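# Stamp orange and green boxes, then park clipboard and stamps

## Task

The form on the clipboard already has a blue-stamp print in its blue box, so leave that box alone and do not stamp it again. Make one complete print of the orange stamp inside the orange box and one of the green stamp inside the green box; the box colour matches each stamp's cap. These are self-inking stamps and only print if pressed down firmly all the way. Afterwards the clipboard must lie flat and face up, entirely on the furniture where the green stamp was at the start, with nothing overhanging the edge. Each stamp must end up standing upright, directly on the furniture at its own starting spot, not on the clipboard. If a stamp's ink lands on the form outside its box, or its print is smeared or doubled by more than a small slip or twist, that box is ruined, and so is any other box the ink touches; boxes left clean still count. Everything else must stay upright and in place.

## Robot and tools

Robots: three identical i2rt Big YAM arms named arm1, arm2 and arm3. Each has six revolute joints, a two-finger gripper and a wrist camera mounted on top of the hand, looking toward the fingertips. The hand reaches roughly 1.0 m from the joint1 axis. Fixed room cameras are room_a and room_b. Wrist cameras are arm1_cam_wrist, arm2_cam_wrist and arm3_cam_wrist.

Frames: one scene frame for all arms, with the origin on the floor and +z up, in metres. The feet (base_link) sit at arm1 (-1.181, -0.065, 0.783), arm2 (-0.013, 0.121, 0.876) and arm3 (1.183, -0.053, 0.858). Each foot faces along its own +x, and all three are turned roughly -80 to -100 degrees about z. The point called hand lies between the finger pads, about 1 cm behind the tips. The hand's +z is the direction the fingers point, and its y axis is the direction they open and close. Orientations are quaternions written w, x, y, z.

move: one action for any of the arms. Its keys are arm1, arm2, arm3 and cameras. Each arm key holds an object for that arm only; an arm left out receives no new command but may keep pushing toward its previous target. Inside an arm's object:
- joints: absolute joint targets by name. joint1_rad -2.879 to 2.879 (base yaw, positive counter-clockwise seen from above, 0 along the foot's +x). joint2_rad 0 to 3.141 (shoulder; 0 means upper arm points back, increasing raises it up and forward). joint3_rad 0 to 3.019 (elbow; 0 folded, increasing opens). joint4_rad -1.692 to 1.57 (hand pitch, positive tips fingers up). joint5_rad -1.57 to 1.57 (hand sideways, positive to the arm's right). joint6_rad -2.094 to 2.094 (hand roll, positive clockwise viewed from behind). gripper_m 0 to 0.093, the absolute fingertip gap in metres.
- target: an absolute hand pose, a list of seven numbers [x, y, z, qw, qx, qy, qz] in the scene frame, metres. The hand moves in a straight line from its current hand_target toward it. When target is given, joints may contain only gripper_m.
- speed: top speed of that straight path, 0.002 to 0.5 m/s (default 0.25); only valid with target. Turning is capped at double that value in rad/s.
- min_time_s: 0.1 to 8 s, the shortest duration for that arm's joint moves; used alongside joints.
cameras: a list of camera names, or ["all"], or [] for none. Omitted means all for an empty call and none otherwise. An empty move returns full state, images and the scene number.
All motions in one call start at once; all hand paths in a call finish together, paced by the slowest. Paths ignore obstacles and other arms. Hands lag, drift and can overshoot speed near full stretch; expect errors of a centimetre or more. Each step clips the commanded pose to within 100 mm and 20 degrees of the measured one.

wait: seconds from 0 to 10, plus optional cameras; the arms continue under their last commands.
zoom_image: camera name and region [x0, y0, x1, y1] in pixels (top-left origin, at most 504 by 504), only for a camera in the latest images.
read_manual: section "licences" only; no motion.
finished_scene: scene, the current scene's number. It is final and later calls go to the next scene.

Results: per-robot joint_positions, Joint velocities (rad/s, gripper in m/s; "within noise" means still), joint torques (N m, sign toward larger angle, joints 3 and 4 wrap at ±28), hand and hand_target poses, and joint_status/hand_status. A "move" line lists each moved arm with "done" or its worst status. off_target: stopped short and may still push. time_out: could not finish; it keeps pushing to a nearby target, reported under on_its_own (where "held at" is a target, not a reading). "joint command not followed" or "pose unreachable" means a self- or inter-arm collision check blocked it; the arm may keep retrying until given new targets. Arms under "as last shown" were not commanded and show "not commanded". A refused call cancels the rest of that reply's moves; an invalid one (unknown key) does not.

Gripper: on a rigid part at full force it reads up to about 5 mm below the part width (some read up to 2 mm above). Closed on nothing reads 0 to 0.003. To grip firmly, command about 5 mm below the touch reading; to release, command well above the reading.

Stamping: a self-inking stamp needs a firm downward press through its full travel. Keep it square and still during the press to avoid smears or double prints, and keep it inside its box.

Avoid: arms squeezing or pressing on one another (including a gripper closing on another arm's fingers), hard hits on fixed or heavy things, dropping or releasing moving parts, and anything leaving the work area or reaching the floor. Arms keep pushing on contact. Long pushes, holding loads or stretched poses heat motors: MOTOR HOT appears at 85 °C, and at 100 °C the arm goes limp for 30 to 60 s (OVER-TEMPERATURE FAULT, keys marked limit_stop_at_motor_heat; resend targets afterwards). Objects may occasionally be nudged by outside forces. Smooth, low-effort motion is preferred.

Each tool is called as name(argument=value, ...) on one line, values as JSON.

## Session

move(cameras=["all"])

Scene clock: 0.00 s.
Joint torques (N m): no reading
Heat: arm1: hottest joint1_rad 32 °C; arm2: hottest joint2_rad 29 °C; arm3: hottest joint3_rad 31 °C.
Joint velocities: within noise
arm1.joint_positions: joint1_rad=+0.427 joint2_rad=+0.626 joint3_rad=+1.429 joint4_rad=-1.159 joint5_rad=-0.051 joint6_rad=-0.671 gripper_m=+0.09396
arm1.joint_status: not commanded
arm1.hand: x=-1.0181 y=-0.2637 z=+1.3767 quat_wxyz=(-0.408, -0.090, -0.818, +0.394) (m; scene frame)
arm1.hand_target: x=-1.0204 y=-0.2604 z=+1.3914 quat_wxyz=(-0.417, -0.089, -0.809, +0.404) (m; scene frame)
arm1.hand_status: not commanded
arm2.joint_positions: joint1_rad=+0.032 joint2_rad=+0.650 joint3_rad=+1.402 joint4_rad=-1.523 joint5_rad=+0.173 joint6_rad=-0.625 gripper_m=+0.09396
arm2.joint_status: not commanded
arm2.hand: x=-0.0320 y=-0.0968 z=+1.3794 quat_wxyz=(-0.116, -0.427, -0.813, +0.379) (m; scene frame)
arm2.hand_target: x=-0.0321 y=-0.0951 z=+1.3900 quat_wxyz=(-0.122, -0.425, -0.808, +0.389) (m; scene frame)
arm2.hand_status: not commanded
arm3.joint_positions: joint1_rad=-0.226 joint2_rad=+0.618 joint3_rad=+1.383 joint4_rad=-1.488 joint5_rad=+0.122 joint6_rad=+0.658 gripper_m=+0.09396
arm3.joint_status: not commanded
arm3.hand: x=+1.0792 y=-0.2380 z=+1.3652 quat_wxyz=(-0.292, -0.886, -0.202, +0.297) (m; scene frame)
arm3.hand_target: x=+1.0801 y=-0.2362 z=+1.3753 quat_wxyz=(-0.301, -0.882, -0.200, +0.304) (m; scene frame)
arm3.hand_status: not commanded
pictures: arm1_cam_wrist, arm2_cam_wrist, arm3_cam_wrist, room_a, room_b
Images, in order (width x height): arm1_cam_wrist 616x616, arm2_cam_wrist 616x616, arm3_cam_wrist 616x616, room_a 896x504, room_b 896x504.

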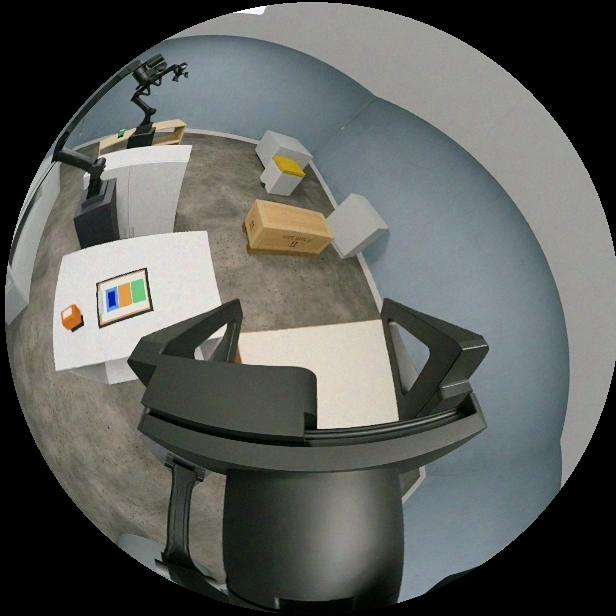

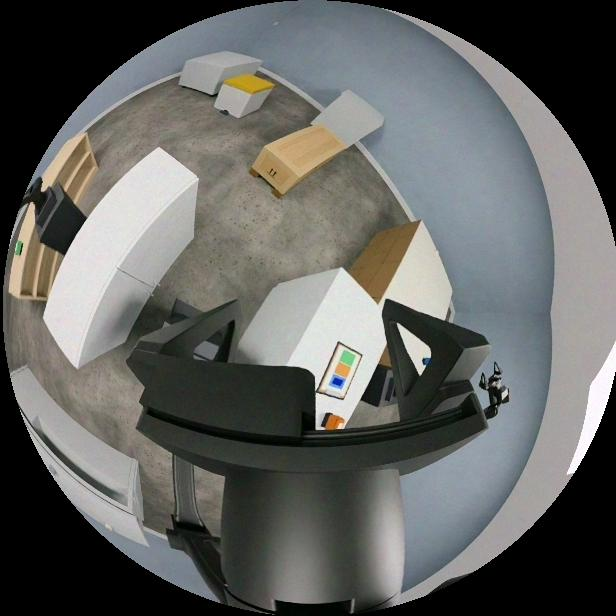

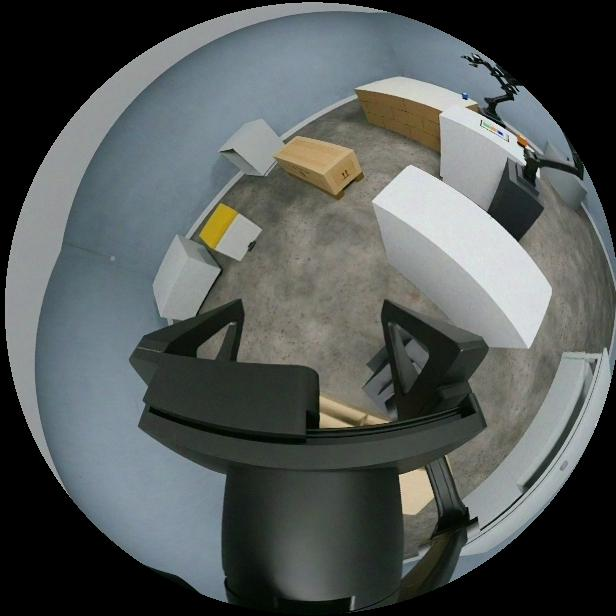

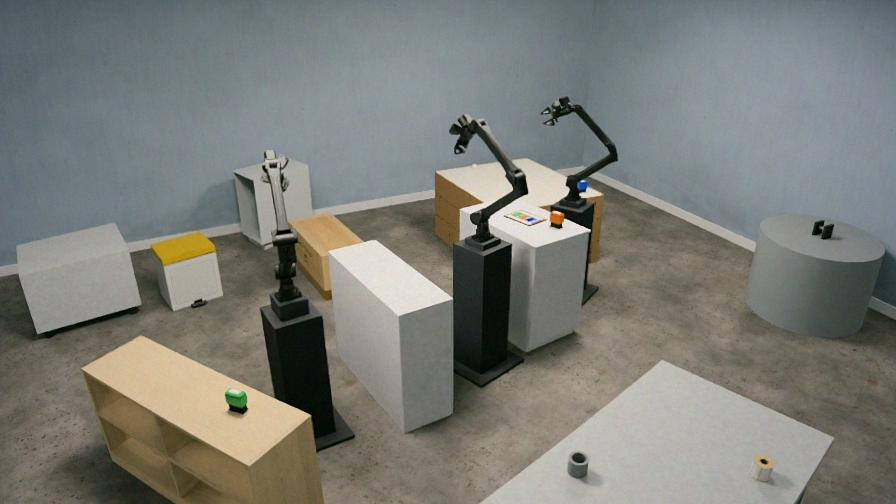

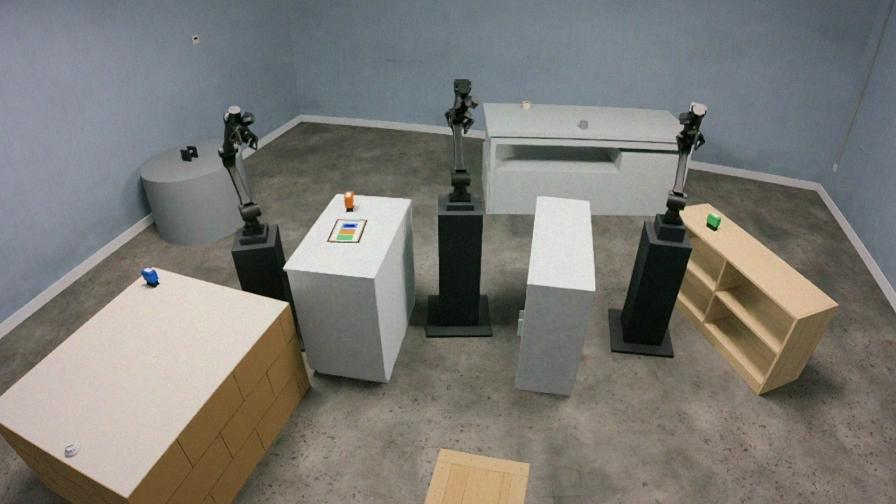

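zoom_image(camera="room_a", region=[430, 90, 650, 290])

zoom_image(camera="room_b", region=[270, 160, 430, 280])

zoom_image(camera="room_a", region=[80, 320, 330, 504])

zoom_image(camera="arm1_cam_wrist", region=[40, 220, 240, 400])

zoom_image(camera="room_b", region=[640, 180, 860, 320])

Scaled by 2.291 from the camera's 896x504 image, which has a finer 1280x720 frame.

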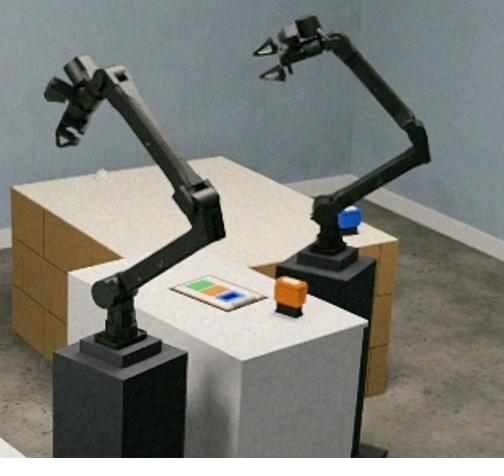

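Scaled by 3.150 from the camera's 896x504 image, which has a finer 1280x720 frame.

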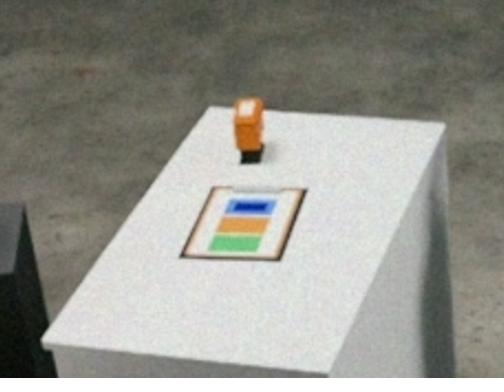

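Scaled by 2.016 from the camera's 896x504 image, which has a finer 1280x720 frame.

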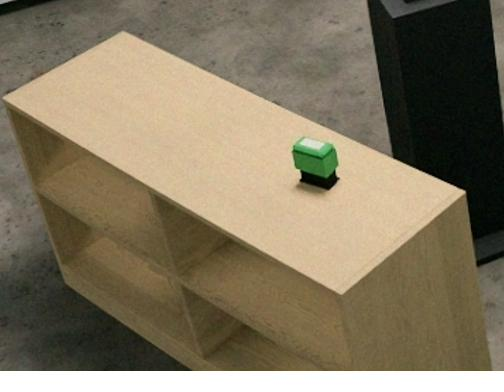

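Scaled by 2.520 from the camera's 616x616 image, which has a finer 880x880 frame.

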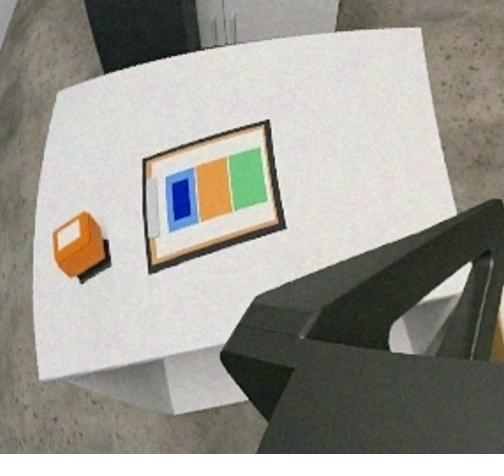

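Scaled by 2.291 from the camera's 896x504 image, which has a finer 1280x720 frame.

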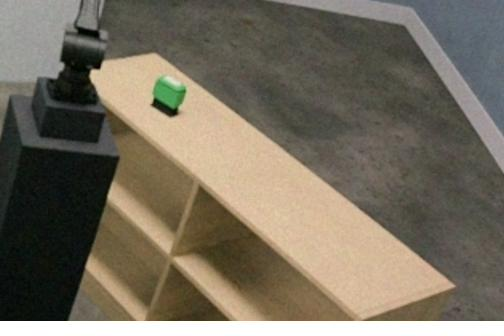

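move(arm2={"joints": {"joint1_rad": -0.956, "joint2_rad": 1.786, "joint3_rad": 1.871, "joint4_rad": -1.656, "joint5_rad": 0.0, "joint6_rad": 0.0}, "min_time_s": 3}, arm3={"joints": {"joint1_rad": 2.0, "joint2_rad": 1.248, "joint3_rad": 1.215, "joint4_rad": -1.538, "joint5_rad": 0.0, "joint6_rad": 0.0}, "min_time_s": 3}, cameras=["all"])

Scene clock: 6.03 s.
Joint torques (N m): arm1=[0.38 3.72 10.45 2.36 -0.04 0.13] | arm2=[0.44 -13.45 12.08 0.31 -0.24 0.02] | arm3=[0.56 -5.95 10 -0.51 -0.11 -0.09]
Heat: arm1: hottest joint1_rad 32 °C; arm2: hottest joint2_rad 29 °C; arm3: hottest joint3_rad 32 °C.
move: arm2 done; arm3 done
Joint velocities: within noise
arm1: as last shown
arm2.joint_positions: joint1_rad=-0.953 joint2_rad=+1.782 joint3_rad=+1.824 joint4_rad=-1.648 joint5_rad=+0.003 joint6_rad=-0.011 gripper_m=+0.09396
arm2.joint_status: all done
arm2.hand: x=-0.4479 y=-0.2002 z=+1.1301 quat_wxyz=(+0.007, -0.948, -0.319, -0.016) (m; scene frame)
arm2.hand_target: x=-0.4558 y=-0.2048 z=+1.1460 quat_wxyz=(+0.000, -0.950, -0.312, +0.000) (m; scene frame)
arm2.hand_status: not commanded
arm3.joint_positions: joint1_rad=+1.988 joint2_rad=+1.238 joint3_rad=+1.221 joint4_rad=-1.527 joint5_rad=+0.001 joint6_rad=+0.009 gripper_m=+0.09397
arm3.joint_status: all done
arm3.hand: x=+1.5250 y=+0.0282 z=+1.1131 quat_wxyz=(-0.013, +0.112, -0.994, +0.001) (m; scene frame)
arm3.hand_target: x=+1.5210 y=+0.0317 z=+1.1074 quat_wxyz=(+0.001, +0.122, -0.992, +0.002) (m; scene frame)
arm3.hand_status: not commanded
pictures: arm1_cam_wrist, arm2_cam_wrist, arm3_cam_wrist, room_a, room_b
Images, in order (width x height): arm1_cam_wrist 616x616, arm2_cam_wrist 616x616, arm3_cam_wrist 616x616, room_a 896x504, room_b 896x504.

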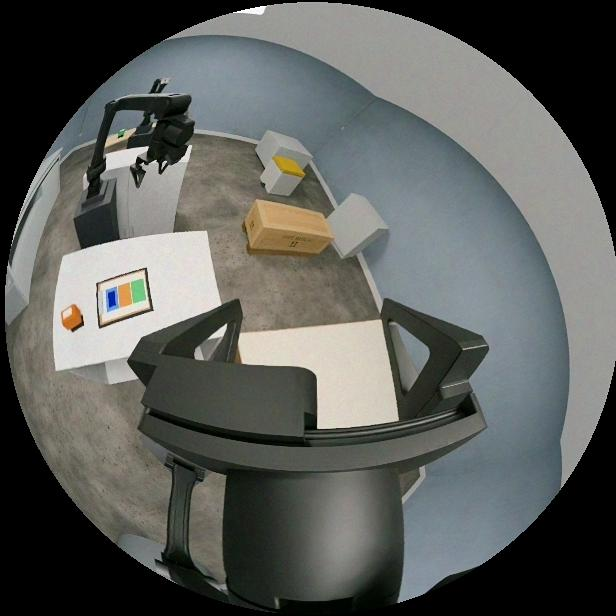

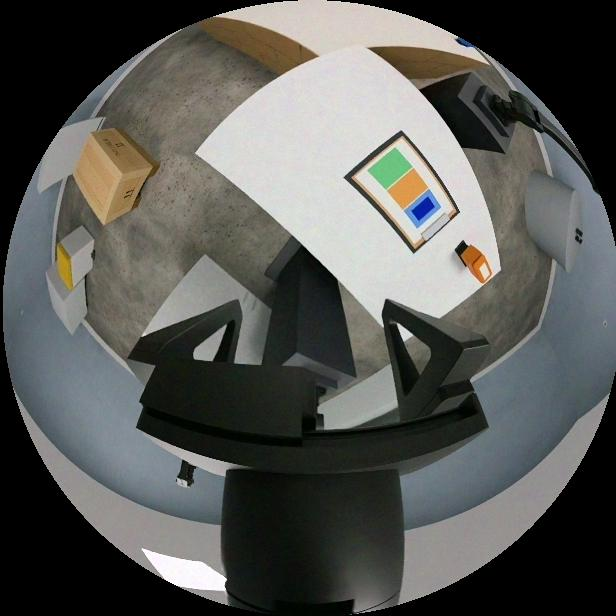

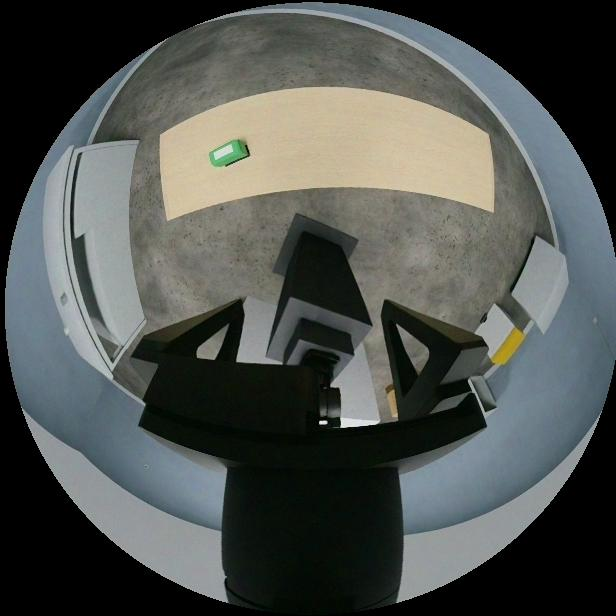

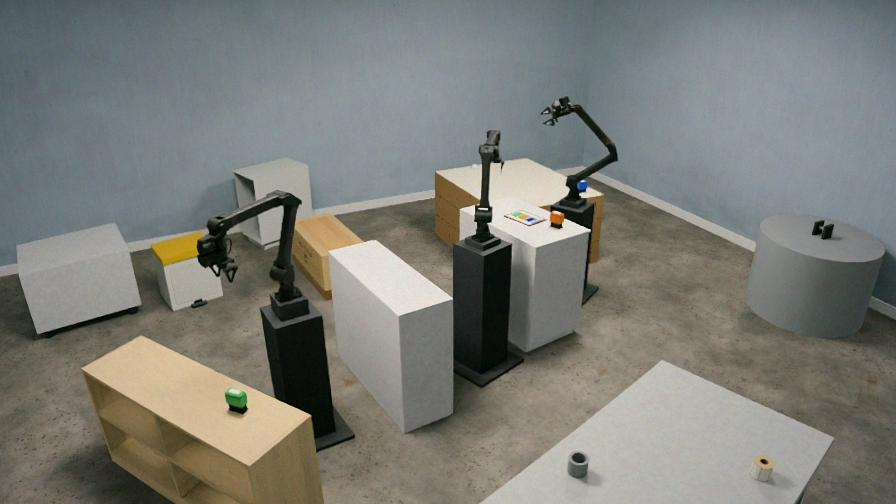

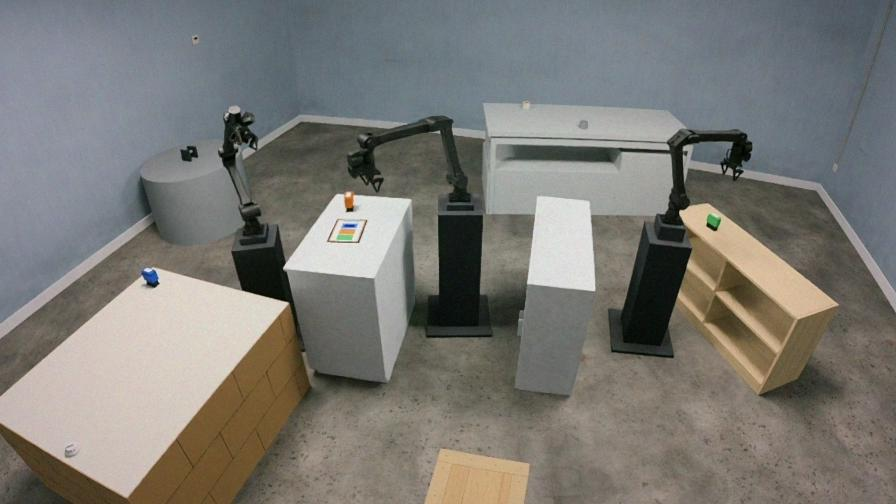

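zoom_image(camera="arm3_cam_wrist", region=[150, 80, 350, 230])

zoom_image(camera="arm3_cam_wrist", region=[220, 200, 420, 400])

zoom_image(camera="arm2_cam_wrist", region=[330, 110, 530, 310])

Scaled by 2.520 from the camera's 616x616 image, which has a finer 880x880 frame.

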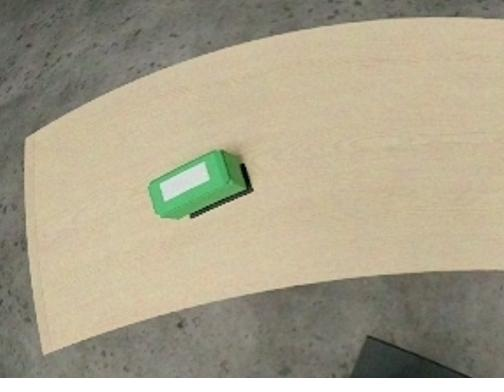

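Scaled by 2.520 from the camera's 616x616 image, which has a finer 880x880 frame.

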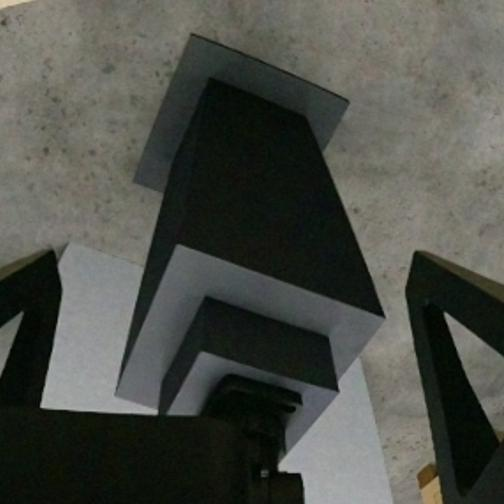

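Scaled by 2.520 from the camera's 616x616 image, which has a finer 880x880 frame.

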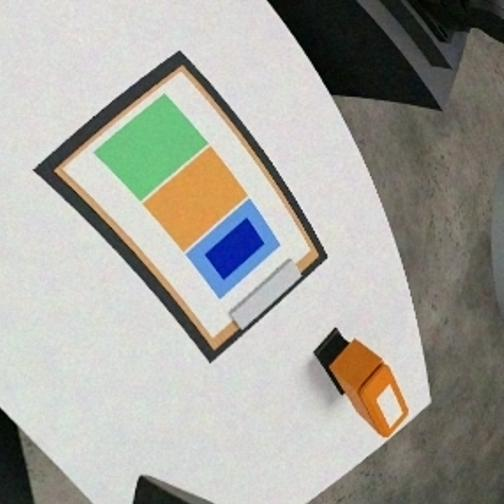

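move(arm2={"target": [-0.60, 0.0, 1.08, 0, 0.9949, 0.1011, 0]}, arm3={"target": [1.55, 0.17, 1.0, 0, -0.2697, 0.963, 0]}, cameras=["arm2_cam_wrist", "arm3_cam_wrist"])

zoom_image(camera="arm2_cam_wrist", region=[180, 80, 430, 330])

zoom_image(camera="arm3_cam_wrist", region=[180, 80, 430, 330])

Scene clock: 10.07 s.
Joint torques (N m): arm1=[0.73 3.66 10.45 2.4 -0.04 0.11] | arm2=[0.67 -14.45 12.07 0.83 -0.23 0.03] | arm3=[0.5 -8.53 10.71 0.32 -0.16 -0.08]
Heat: arm1: hottest joint1_rad 32 °C; arm2: hottest joint2_rad 29 °C; arm3: hottest joint3_rad 32 °C.
move: arm2 off_target; arm3 done
Joint velocities: within noise
arm1: as last shown
arm2.joint_positions: joint1_rad=-1.390 joint2_rad=+1.911 joint3_rad=+1.850 joint4_rad=-1.548 joint5_rad=+0.002 joint6_rad=-0.009 gripper_m=+0.09396
arm2.joint_status: not commanded
arm2.hand: x=-0.5854 y=+0.0051 z=+1.0690 quat_wxyz=(+0.003, -0.994, -0.105, -0.019) (m; scene frame)
arm2.hand_target: x=-0.5992 y=+0.0001 z=+1.0801 quat_wxyz=(+0.000, -0.995, -0.101, +0.000) (m; scene frame)
arm2.hand_status: off_target (0.019 m and 2.3 deg from the pose sent, 0.256 m and 25.6 deg at the start)
arm3.joint_positions: joint1_rad=+2.290 joint2_rad=+1.494 joint3_rad=+1.174 joint4_rad=-1.258 joint5_rad=-0.002 joint6_rad=+0.009 gripper_m=+0.09397
arm3.joint_status: not commanded
arm3.hand: x=+1.5458 y=+0.1618 z=+1.0015 quat_wxyz=(+0.005, +0.260, -0.966, +0.002) (m; scene frame)
arm3.hand_target: x=+1.5499 y=+0.1699 z=+1.0000 quat_wxyz=(+0.000, +0.270, -0.963, +0.000) (m; scene frame)
arm3.hand_status: done (0.009 m and 1.3 deg from the pose sent, 0.183 m and 18.5 deg at the start)
pictures: arm2_cam_wrist, arm3_cam_wrist
Images, in order (width x height): arm2_cam_wrist 616x616, arm3_cam_wrist 616x616.

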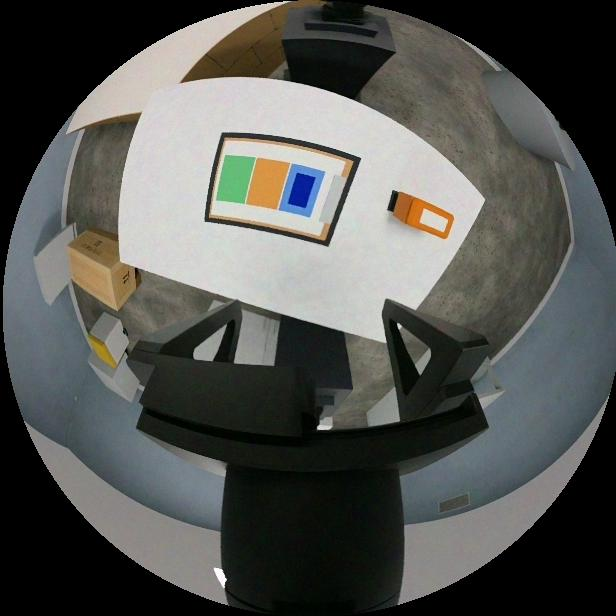

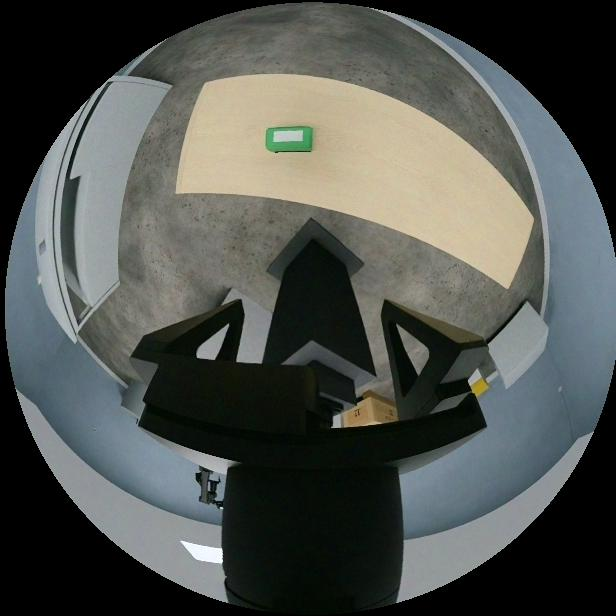

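Scaled by 2.016 from the camera's 616x616 image, which has a finer 880x880 frame.

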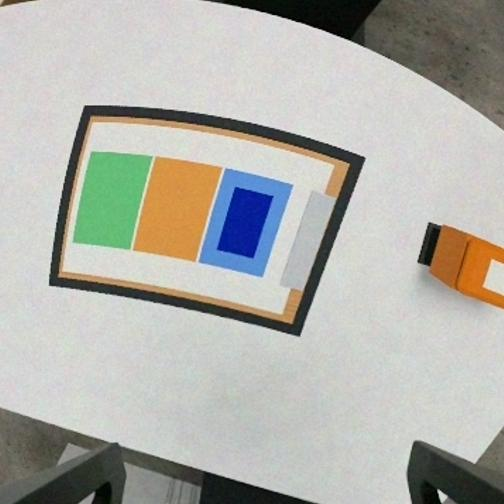

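Scaled by 2.016 from the camera's 616x616 image, which has a finer 880x880 frame.

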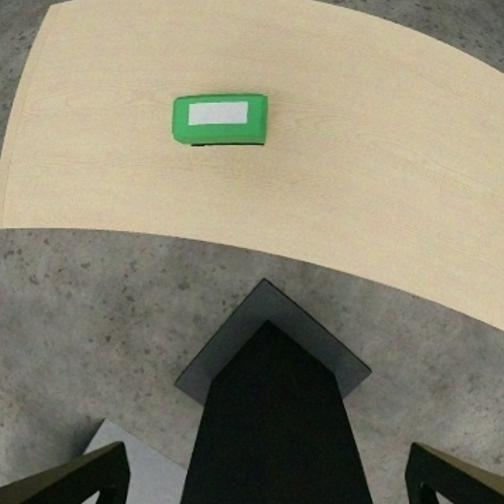

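move(arm2={"joints": {"joint6_rad": -1.2}, "min_time_s": 2}, arm3={"joints": {"joint4_rad": -0.9}, "min_time_s": 2}, cameras=["arm2_cam_wrist", "arm3_cam_wrist"])

Scene clock: 14.17 s.
Joint torques (N m): arm1=[0.67 3.43 10.43 2.36 -0.04 0.12] | arm2=[0.62 -14.33 12.03 0.75 -0.3 -0.21] | arm3=[0.32 -9.35 11.41 0.96 -0.15 -0.06]
Heat: arm1: hottest joint1_rad 32 °C; arm2: hottest joint3_rad 30 °C; arm3: hottest joint3_rad 33 °C.
move: arm2 done; arm3 done
Joint velocities: within noise
arm1: as last shown
arm2.joint_positions: joint1_rad=-1.390 joint2_rad=+1.911 joint3_rad=+1.850 joint4_rad=-1.548 joint5_rad=+0.002 joint6_rad=-1.189 gripper_m=+0.09396
arm2.joint_status: all done
arm2.hand: x=-0.5854 y=+0.0051 z=+1.0690 quat_wxyz=(-0.008, -0.768, -0.640, -0.018) (m; scene frame)
arm2.hand_target: x=-0.5992 y=+0.0001 z=+1.0801 quat_wxyz=(+0.000, -0.764, -0.646, +0.000) (m; scene frame)
arm2.hand_status: not commanded
arm3.joint_positions: joint1_rad=+2.290 joint2_rad=+1.494 joint3_rad=+1.174 joint4_rad=-0.916 joint5_rad=-0.002 joint6_rad=+0.009 gripper_m=+0.09397
arm3.joint_status: all done
arm3.hand: x=+1.6176 y=+0.2043 z=+1.0149 quat_wxyz=(-0.159, +0.257, -0.952, -0.044) (m; scene frame)
arm3.hand_target: x=+1.6216 y=+0.2136 z=+1.0146 quat_wxyz=(-0.165, +0.266, -0.949, -0.046) (m; scene frame)
arm3.hand_status: not commanded
pictures: arm2_cam_wrist, arm3_cam_wrist
Images, in order (width x height): arm2_cam_wrist 616x616, arm3_cam_wrist 616x616.

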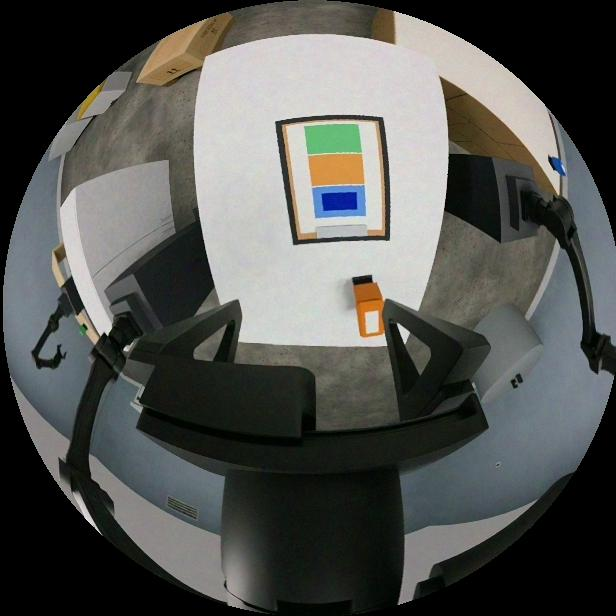

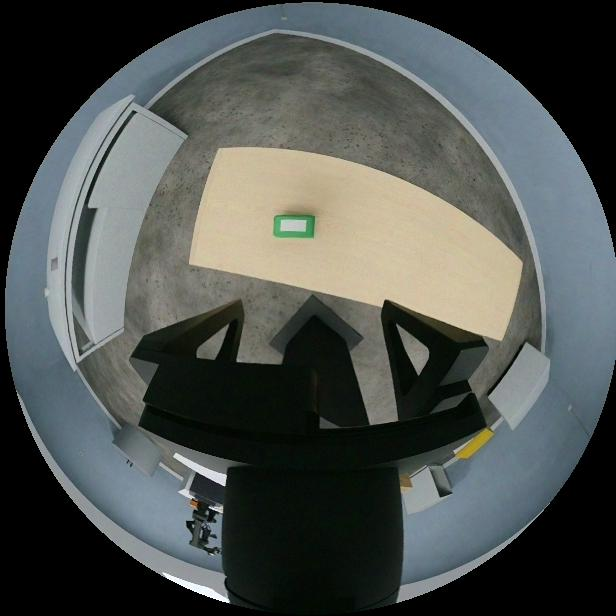

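zoom_image(camera="arm2_cam_wrist", region=[220, 100, 420, 300])

zoom_image(camera="arm2_cam_wrist", region=[270, 250, 410, 390])

zoom_image(camera="arm3_cam_wrist", region=[180, 140, 430, 390])

Scaled by 2.520 from the camera's 616x616 image, which has a finer 880x880 frame.

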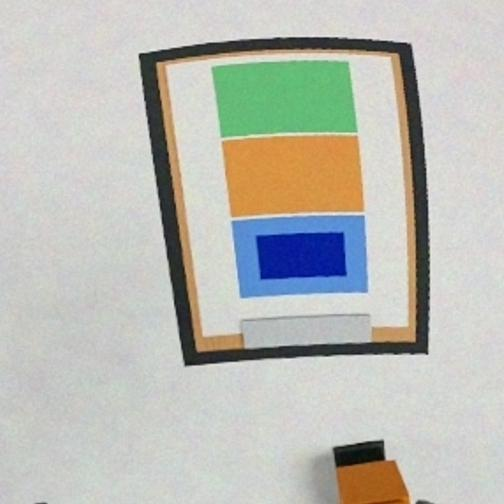

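Scaled by 3.600 from the camera's 616x616 image, which has a finer 880x880 frame.

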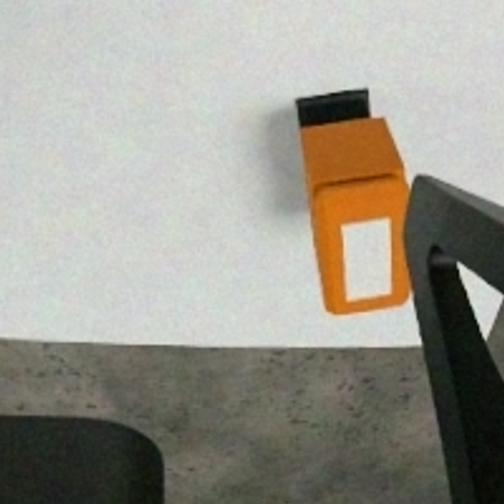

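Scaled by 2.016 from the camera's 616x616 image, which has a finer 880x880 frame.

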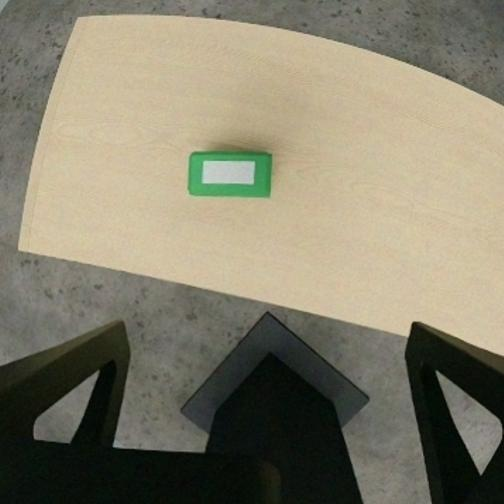

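move(arm2={"target": [-0.66, 0.145, 1.04, 0, 0.7071, 0.7071, 0]}, arm3={"target": [1.65, 0.265, 0.93, 0, 0.4993, 0.8664, 0]}, cameras=["arm2_cam_wrist", "arm3_cam_wrist"])

zoom_image(camera="arm2_cam_wrist", region=[180, 80, 430, 330])

zoom_image(camera="arm3_cam_wrist", region=[180, 80, 430, 330])

Scene clock: 23.03 s.
Joint torques (N m): arm1=[0.56 3.66 10.48 2.36 -0.04 0.11] | arm2=[-0.32 -15.44 12.1 0.65 -0.28 -0.2] | arm3=[0.26 -12.98 13.64 -0.58 -0.07 0.12]
Heat: arm1: hottest joint1_rad 32 °C; arm2: hottest joint3_rad 31 °C; arm3: hottest joint3_rad 34 °C.
move: arm2 off_target; arm3 off_target
Joint velocities: within noise
arm1: as last shown
arm2.joint_positions: joint1_rad=-1.615 joint2_rad=+2.055 joint3_rad=+1.985 joint4_rad=-1.529 joint5_rad=+0.002 joint6_rad=-1.597 gripper_m=+0.09396
arm2.joint_status: not commanded
arm2.hand: x=-0.6452 y=+0.1370 z=+1.0348 quat_wxyz=(-0.009, -0.706, -0.708, -0.011) (m; scene frame)
arm2.hand_target: x=-0.6593 y=+0.1450 z=+1.0402 quat_wxyz=(+0.001, -0.707, -0.707, +0.000) (m; scene frame)
arm2.hand_status: off_target (0.018 m and 1.6 deg from the pose sent, 0.161 m and 10.6 deg at the start)
arm3.joint_positions: joint1_rad=+2.343 joint2_rad=+1.876 joint3_rad=+1.464 joint4_rad=-1.168 joint5_rad=-0.001 joint6_rad=+1.634 gripper_m=+0.09398
arm3.joint_status: not commanded
arm3.hand: x=+1.6392 y=+0.2507 z=+0.9258 quat_wxyz=(+0.002, -0.499, -0.866, +0.006) (m; scene frame)
arm3.hand_target: x=+1.6493 y=+0.2647 z=+0.9301 quat_wxyz=(+0.000, -0.499, -0.866, -0.001) (m; scene frame)
arm3.hand_status: off_target (0.018 m and 0.8 deg from the pose sent, 0.109 m and 91.7 deg at the start)
pictures: arm2_cam_wrist, arm3_cam_wrist
Images, in order (width x height): arm2_cam_wrist 616x616, arm3_cam_wrist 616x616.

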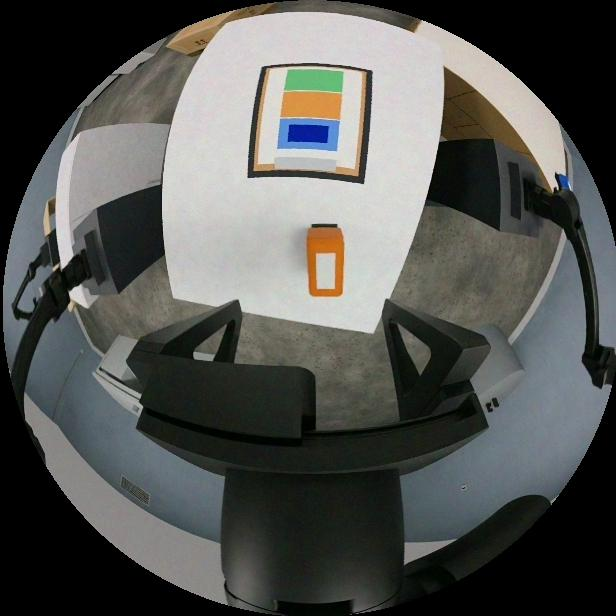

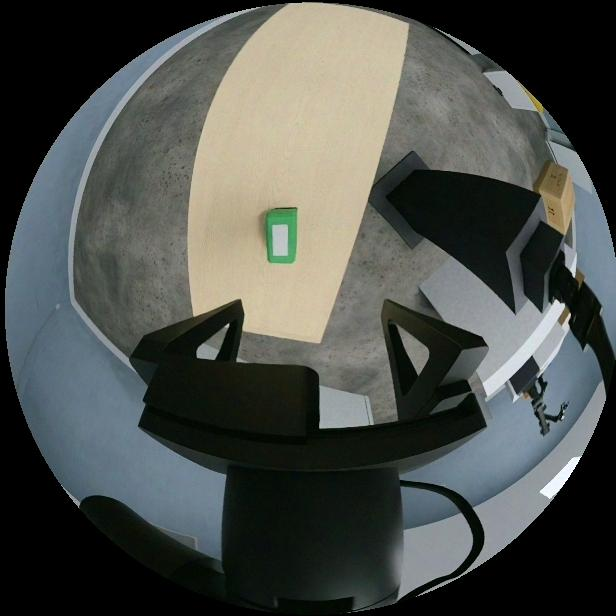

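Scaled by 2.016 from the camera's 616x616 image, which has a finer 880x880 frame.

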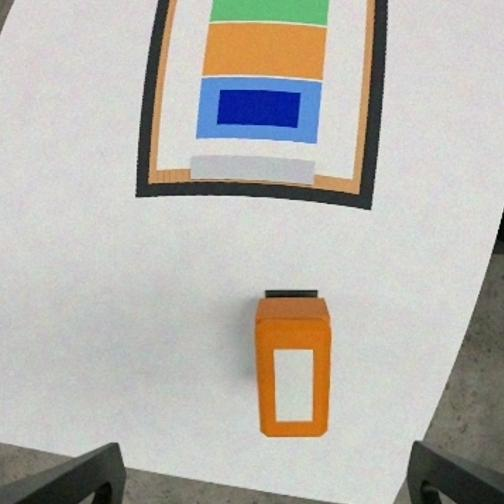

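Scaled by 2.016 from the camera's 616x616 image, which has a finer 880x880 frame.

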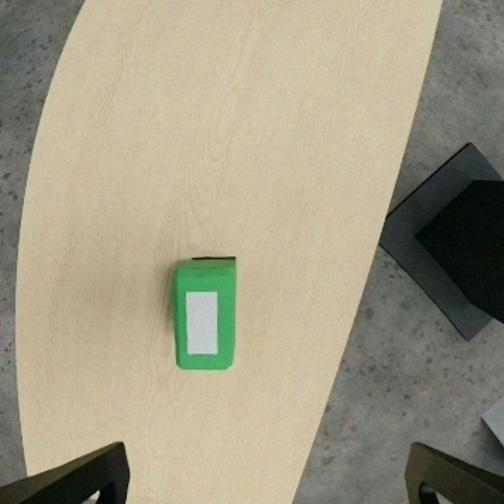

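move(arm2={"target": [-0.672, 0.163, 0.995, 0, 0.7071, 0.7071, 0]}, arm3={"target": [1.675, 0.295, 0.865, 0, 0.4993, 0.8664, 0]}, cameras=["arm2_cam_wrist", "arm3_cam_wrist"])

zoom_image(camera="arm2_cam_wrist", region=[180, 80, 430, 330])

zoom_image(camera="arm3_cam_wrist", region=[180, 80, 430, 330])

Scene clock: 25.17 s.
Joint torques (N m): arm1=[0.67 3.37 10.37 2.4 -0.03 0.13] | arm2=[-0.21 -16.56 10.09 1.01 -0.3 -0.2] | arm3=[1.08 -15.03 12.77 0.13 -0.08 0.13]
Heat: arm1: hottest joint1_rad 32 °C; arm2: hottest joint3_rad 32 °C; arm3: hottest joint3_rad 35 °C.
move: arm2 off_target; arm3 off_target
Joint velocities: within noise
arm1: as last shown
arm2.joint_positions: joint1_rad=-1.644 joint2_rad=+2.118 joint3_rad=+1.985 joint4_rad=-1.455 joint5_rad=+0.002 joint6_rad=-1.623 gripper_m=+0.09396
arm2.joint_status: not commanded
arm2.hand: x=-0.6632 y=+0.1558 z=+0.9953 quat_wxyz=(-0.006, -0.707, -0.707, -0.007) (m; scene frame)
arm2.hand_target: x=-0.6717 y=+0.1630 z=+0.9952 quat_wxyz=(+0.000, -0.707, -0.707, +0.000) (m; scene frame)
arm2.hand_status: off_target (0.011 m and 1.0 deg from the pose sent, 0.054 m and 1.6 deg at the start)
arm3.joint_positions: joint1_rad=+2.358 joint2_rad=+2.050 joint3_rad=+1.545 joint4_rad=-1.104 joint5_rad=-0.001 joint6_rad=+1.652 gripper_m=+0.09398
arm3.joint_status: not commanded
arm3.hand: x=+1.6620 y=+0.2761 z=+0.8577 quat_wxyz=(+0.009, -0.501, -0.865, +0.019) (m; scene frame)
arm3.hand_target: x=+1.6742 y=+0.2946 z=+0.8656 quat_wxyz=(+0.000, -0.499, -0.867, +0.000) (m; scene frame)
arm3.hand_status: off_target (0.024 m and 2.4 deg from the pose sent, 0.083 m and 0.8 deg at the start)
pictures: arm2_cam_wrist, arm3_cam_wrist
Images, in order (width x height): arm2_cam_wrist 616x616, arm3_cam_wrist 616x616.

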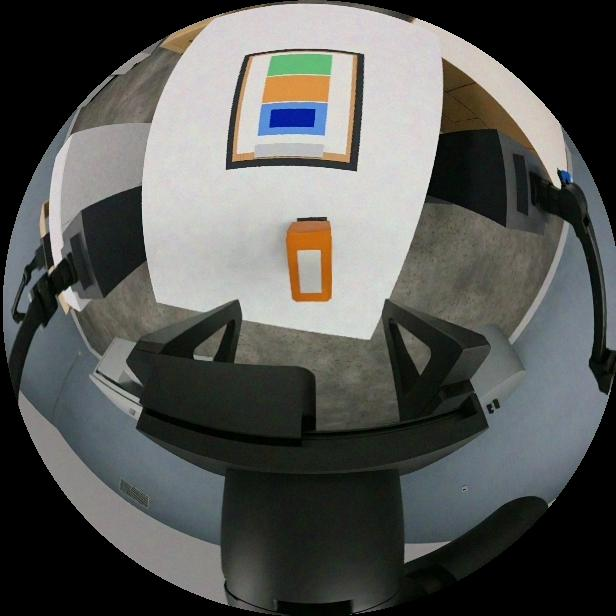

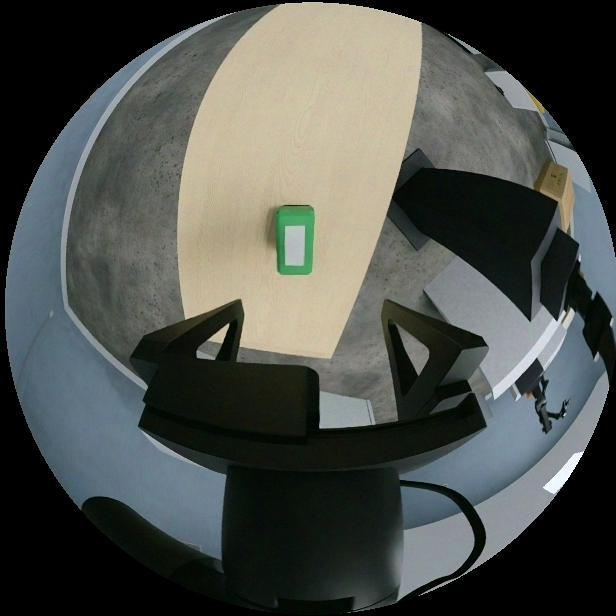

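Scaled by 2.016 from the camera's 616x616 image, which has a finer 880x880 frame.

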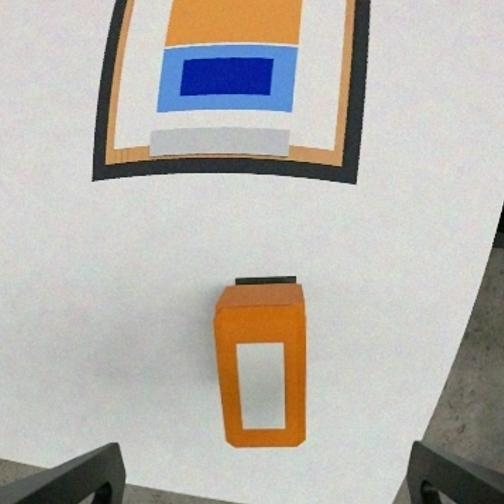

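Scaled by 2.016 from the camera's 616x616 image, which has a finer 880x880 frame.

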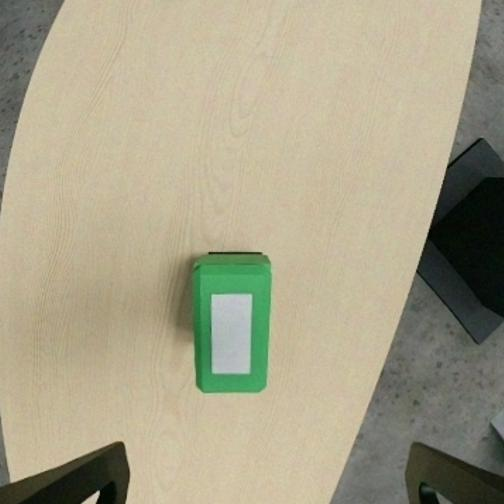

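zoom_image(camera="arm2_cam_wrist", region=[110, 270, 310, 470])

zoom_image(camera="arm2_cam_wrist", region=[310, 270, 510, 470])

Scaled by 2.520 from the camera's 616x616 image, which has a finer 880x880 frame.

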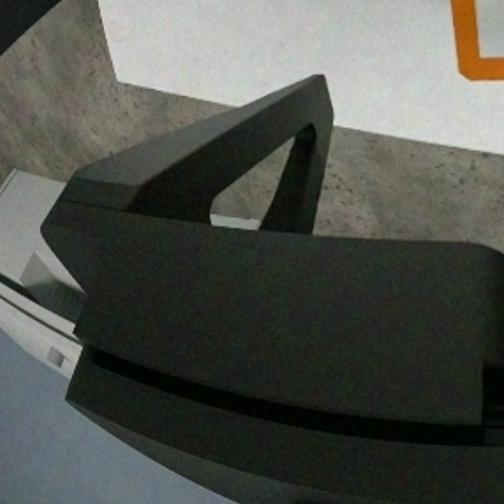

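Scaled by 2.520 from the camera's 616x616 image, which has a finer 880x880 frame.

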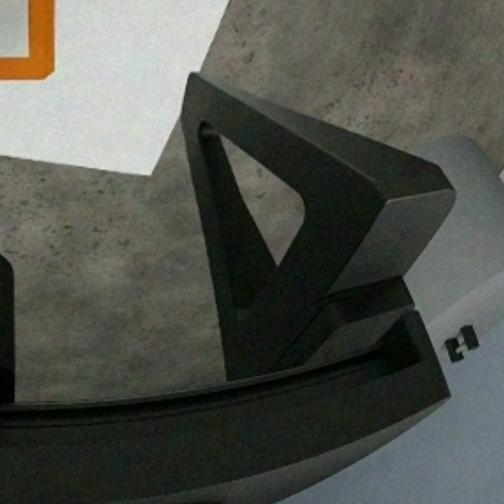

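move(arm2={"target": [-0.672, 0.177, 0.97, 0, 0.7071, 0.7071, 0]}, arm3={"target": [1.682, 0.305, 0.82, 0, 0.4993, 0.8664, 0]}, cameras=["arm2_cam_wrist", "arm3_cam_wrist"])

zoom_image(camera="arm2_cam_wrist", region=[180, 80, 430, 330])

zoom_image(camera="arm3_cam_wrist", region=[180, 80, 430, 330])

Scene clock: 30.03 s.
Joint torques (N m): arm1=[0.73 3.96 10.33 2.41 -0.05 0.13] | arm2=[-0.44 -16.15 8.59 1.09 -0.3 -0.19] | arm3=[0.67 -16.09 12.46 0.25 -0.06 0.11]
Heat: arm1: hottest joint1_rad 32 °C; arm2: hottest joint3_rad 32 °C; arm3: hottest joint3_rad 35 °C.
move: arm2 off_target; arm3 off_target
Joint velocities: within noise
arm1: as last shown
arm2.joint_positions: joint1_rad=-1.663 joint2_rad=+2.128 joint3_rad=+1.965 joint4_rad=-1.400 joint5_rad=+0.002 joint6_rad=-1.644 gripper_m=+0.09396
arm2.joint_status: not commanded
arm2.hand: x=-0.6697 y=+0.1689 z=+0.9816 quat_wxyz=(+0.004, -0.706, -0.708, +0.001) (m; scene frame)
arm2.hand_target: x=-0.6717 y=+0.1770 z=+0.9701 quat_wxyz=(+0.000, -0.707, -0.707, +0.000) (m; scene frame)
arm2.hand_status: off_target (0.014 m and 0.5 deg from the pose sent, 0.034 m and 1.0 deg at the start)
arm3.joint_positions: joint1_rad=+2.362 joint2_rad=+2.132 joint3_rad=+1.559 joint4_rad=-1.036 joint5_rad=-0.001 joint6_rad=+1.660 gripper_m=+0.09398
arm3.joint_status: not commanded
arm3.hand: x=+1.6695 y=+0.2842 z=+0.8154 quat_wxyz=(+0.008, -0.502, -0.864, +0.019) (m; scene frame)
arm3.hand_target: x=+1.6811 y=+0.3045 z=+0.8206 quat_wxyz=(+0.000, -0.499, -0.866, +0.000) (m; scene frame)
arm3.hand_status: off_target (0.025 m and 2.4 deg from the pose sent, 0.052 m and 2.4 deg at the start)
pictures: arm2_cam_wrist, arm3_cam_wrist
Images, in order (width x height): arm2_cam_wrist 616x616, arm3_cam_wrist 616x616.

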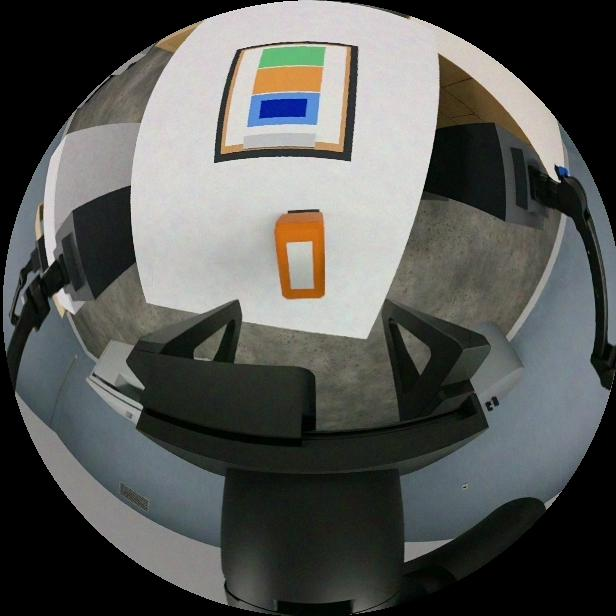

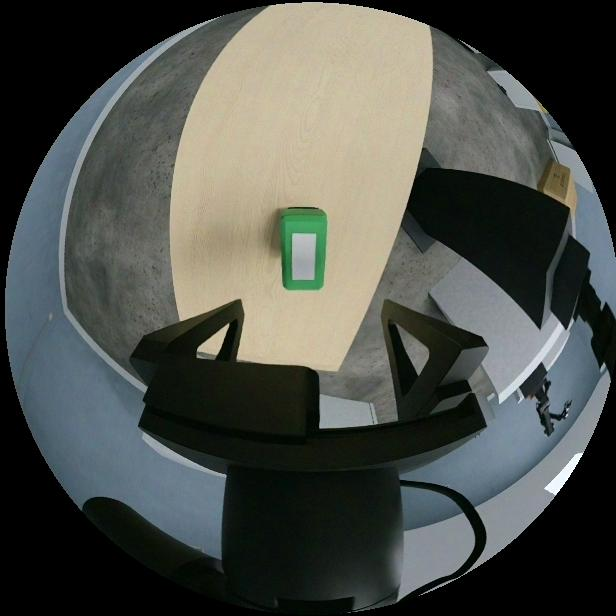

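Scaled by 2.016 from the camera's 616x616 image, which has a finer 880x880 frame.

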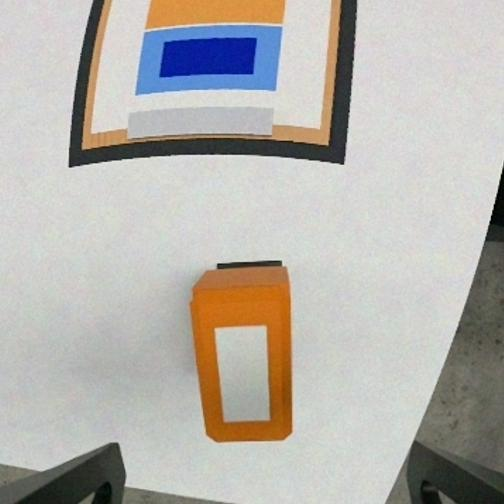

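Scaled by 2.016 from the camera's 616x616 image, which has a finer 880x880 frame.

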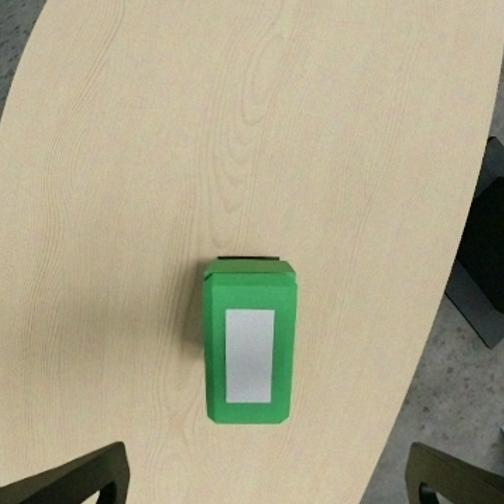

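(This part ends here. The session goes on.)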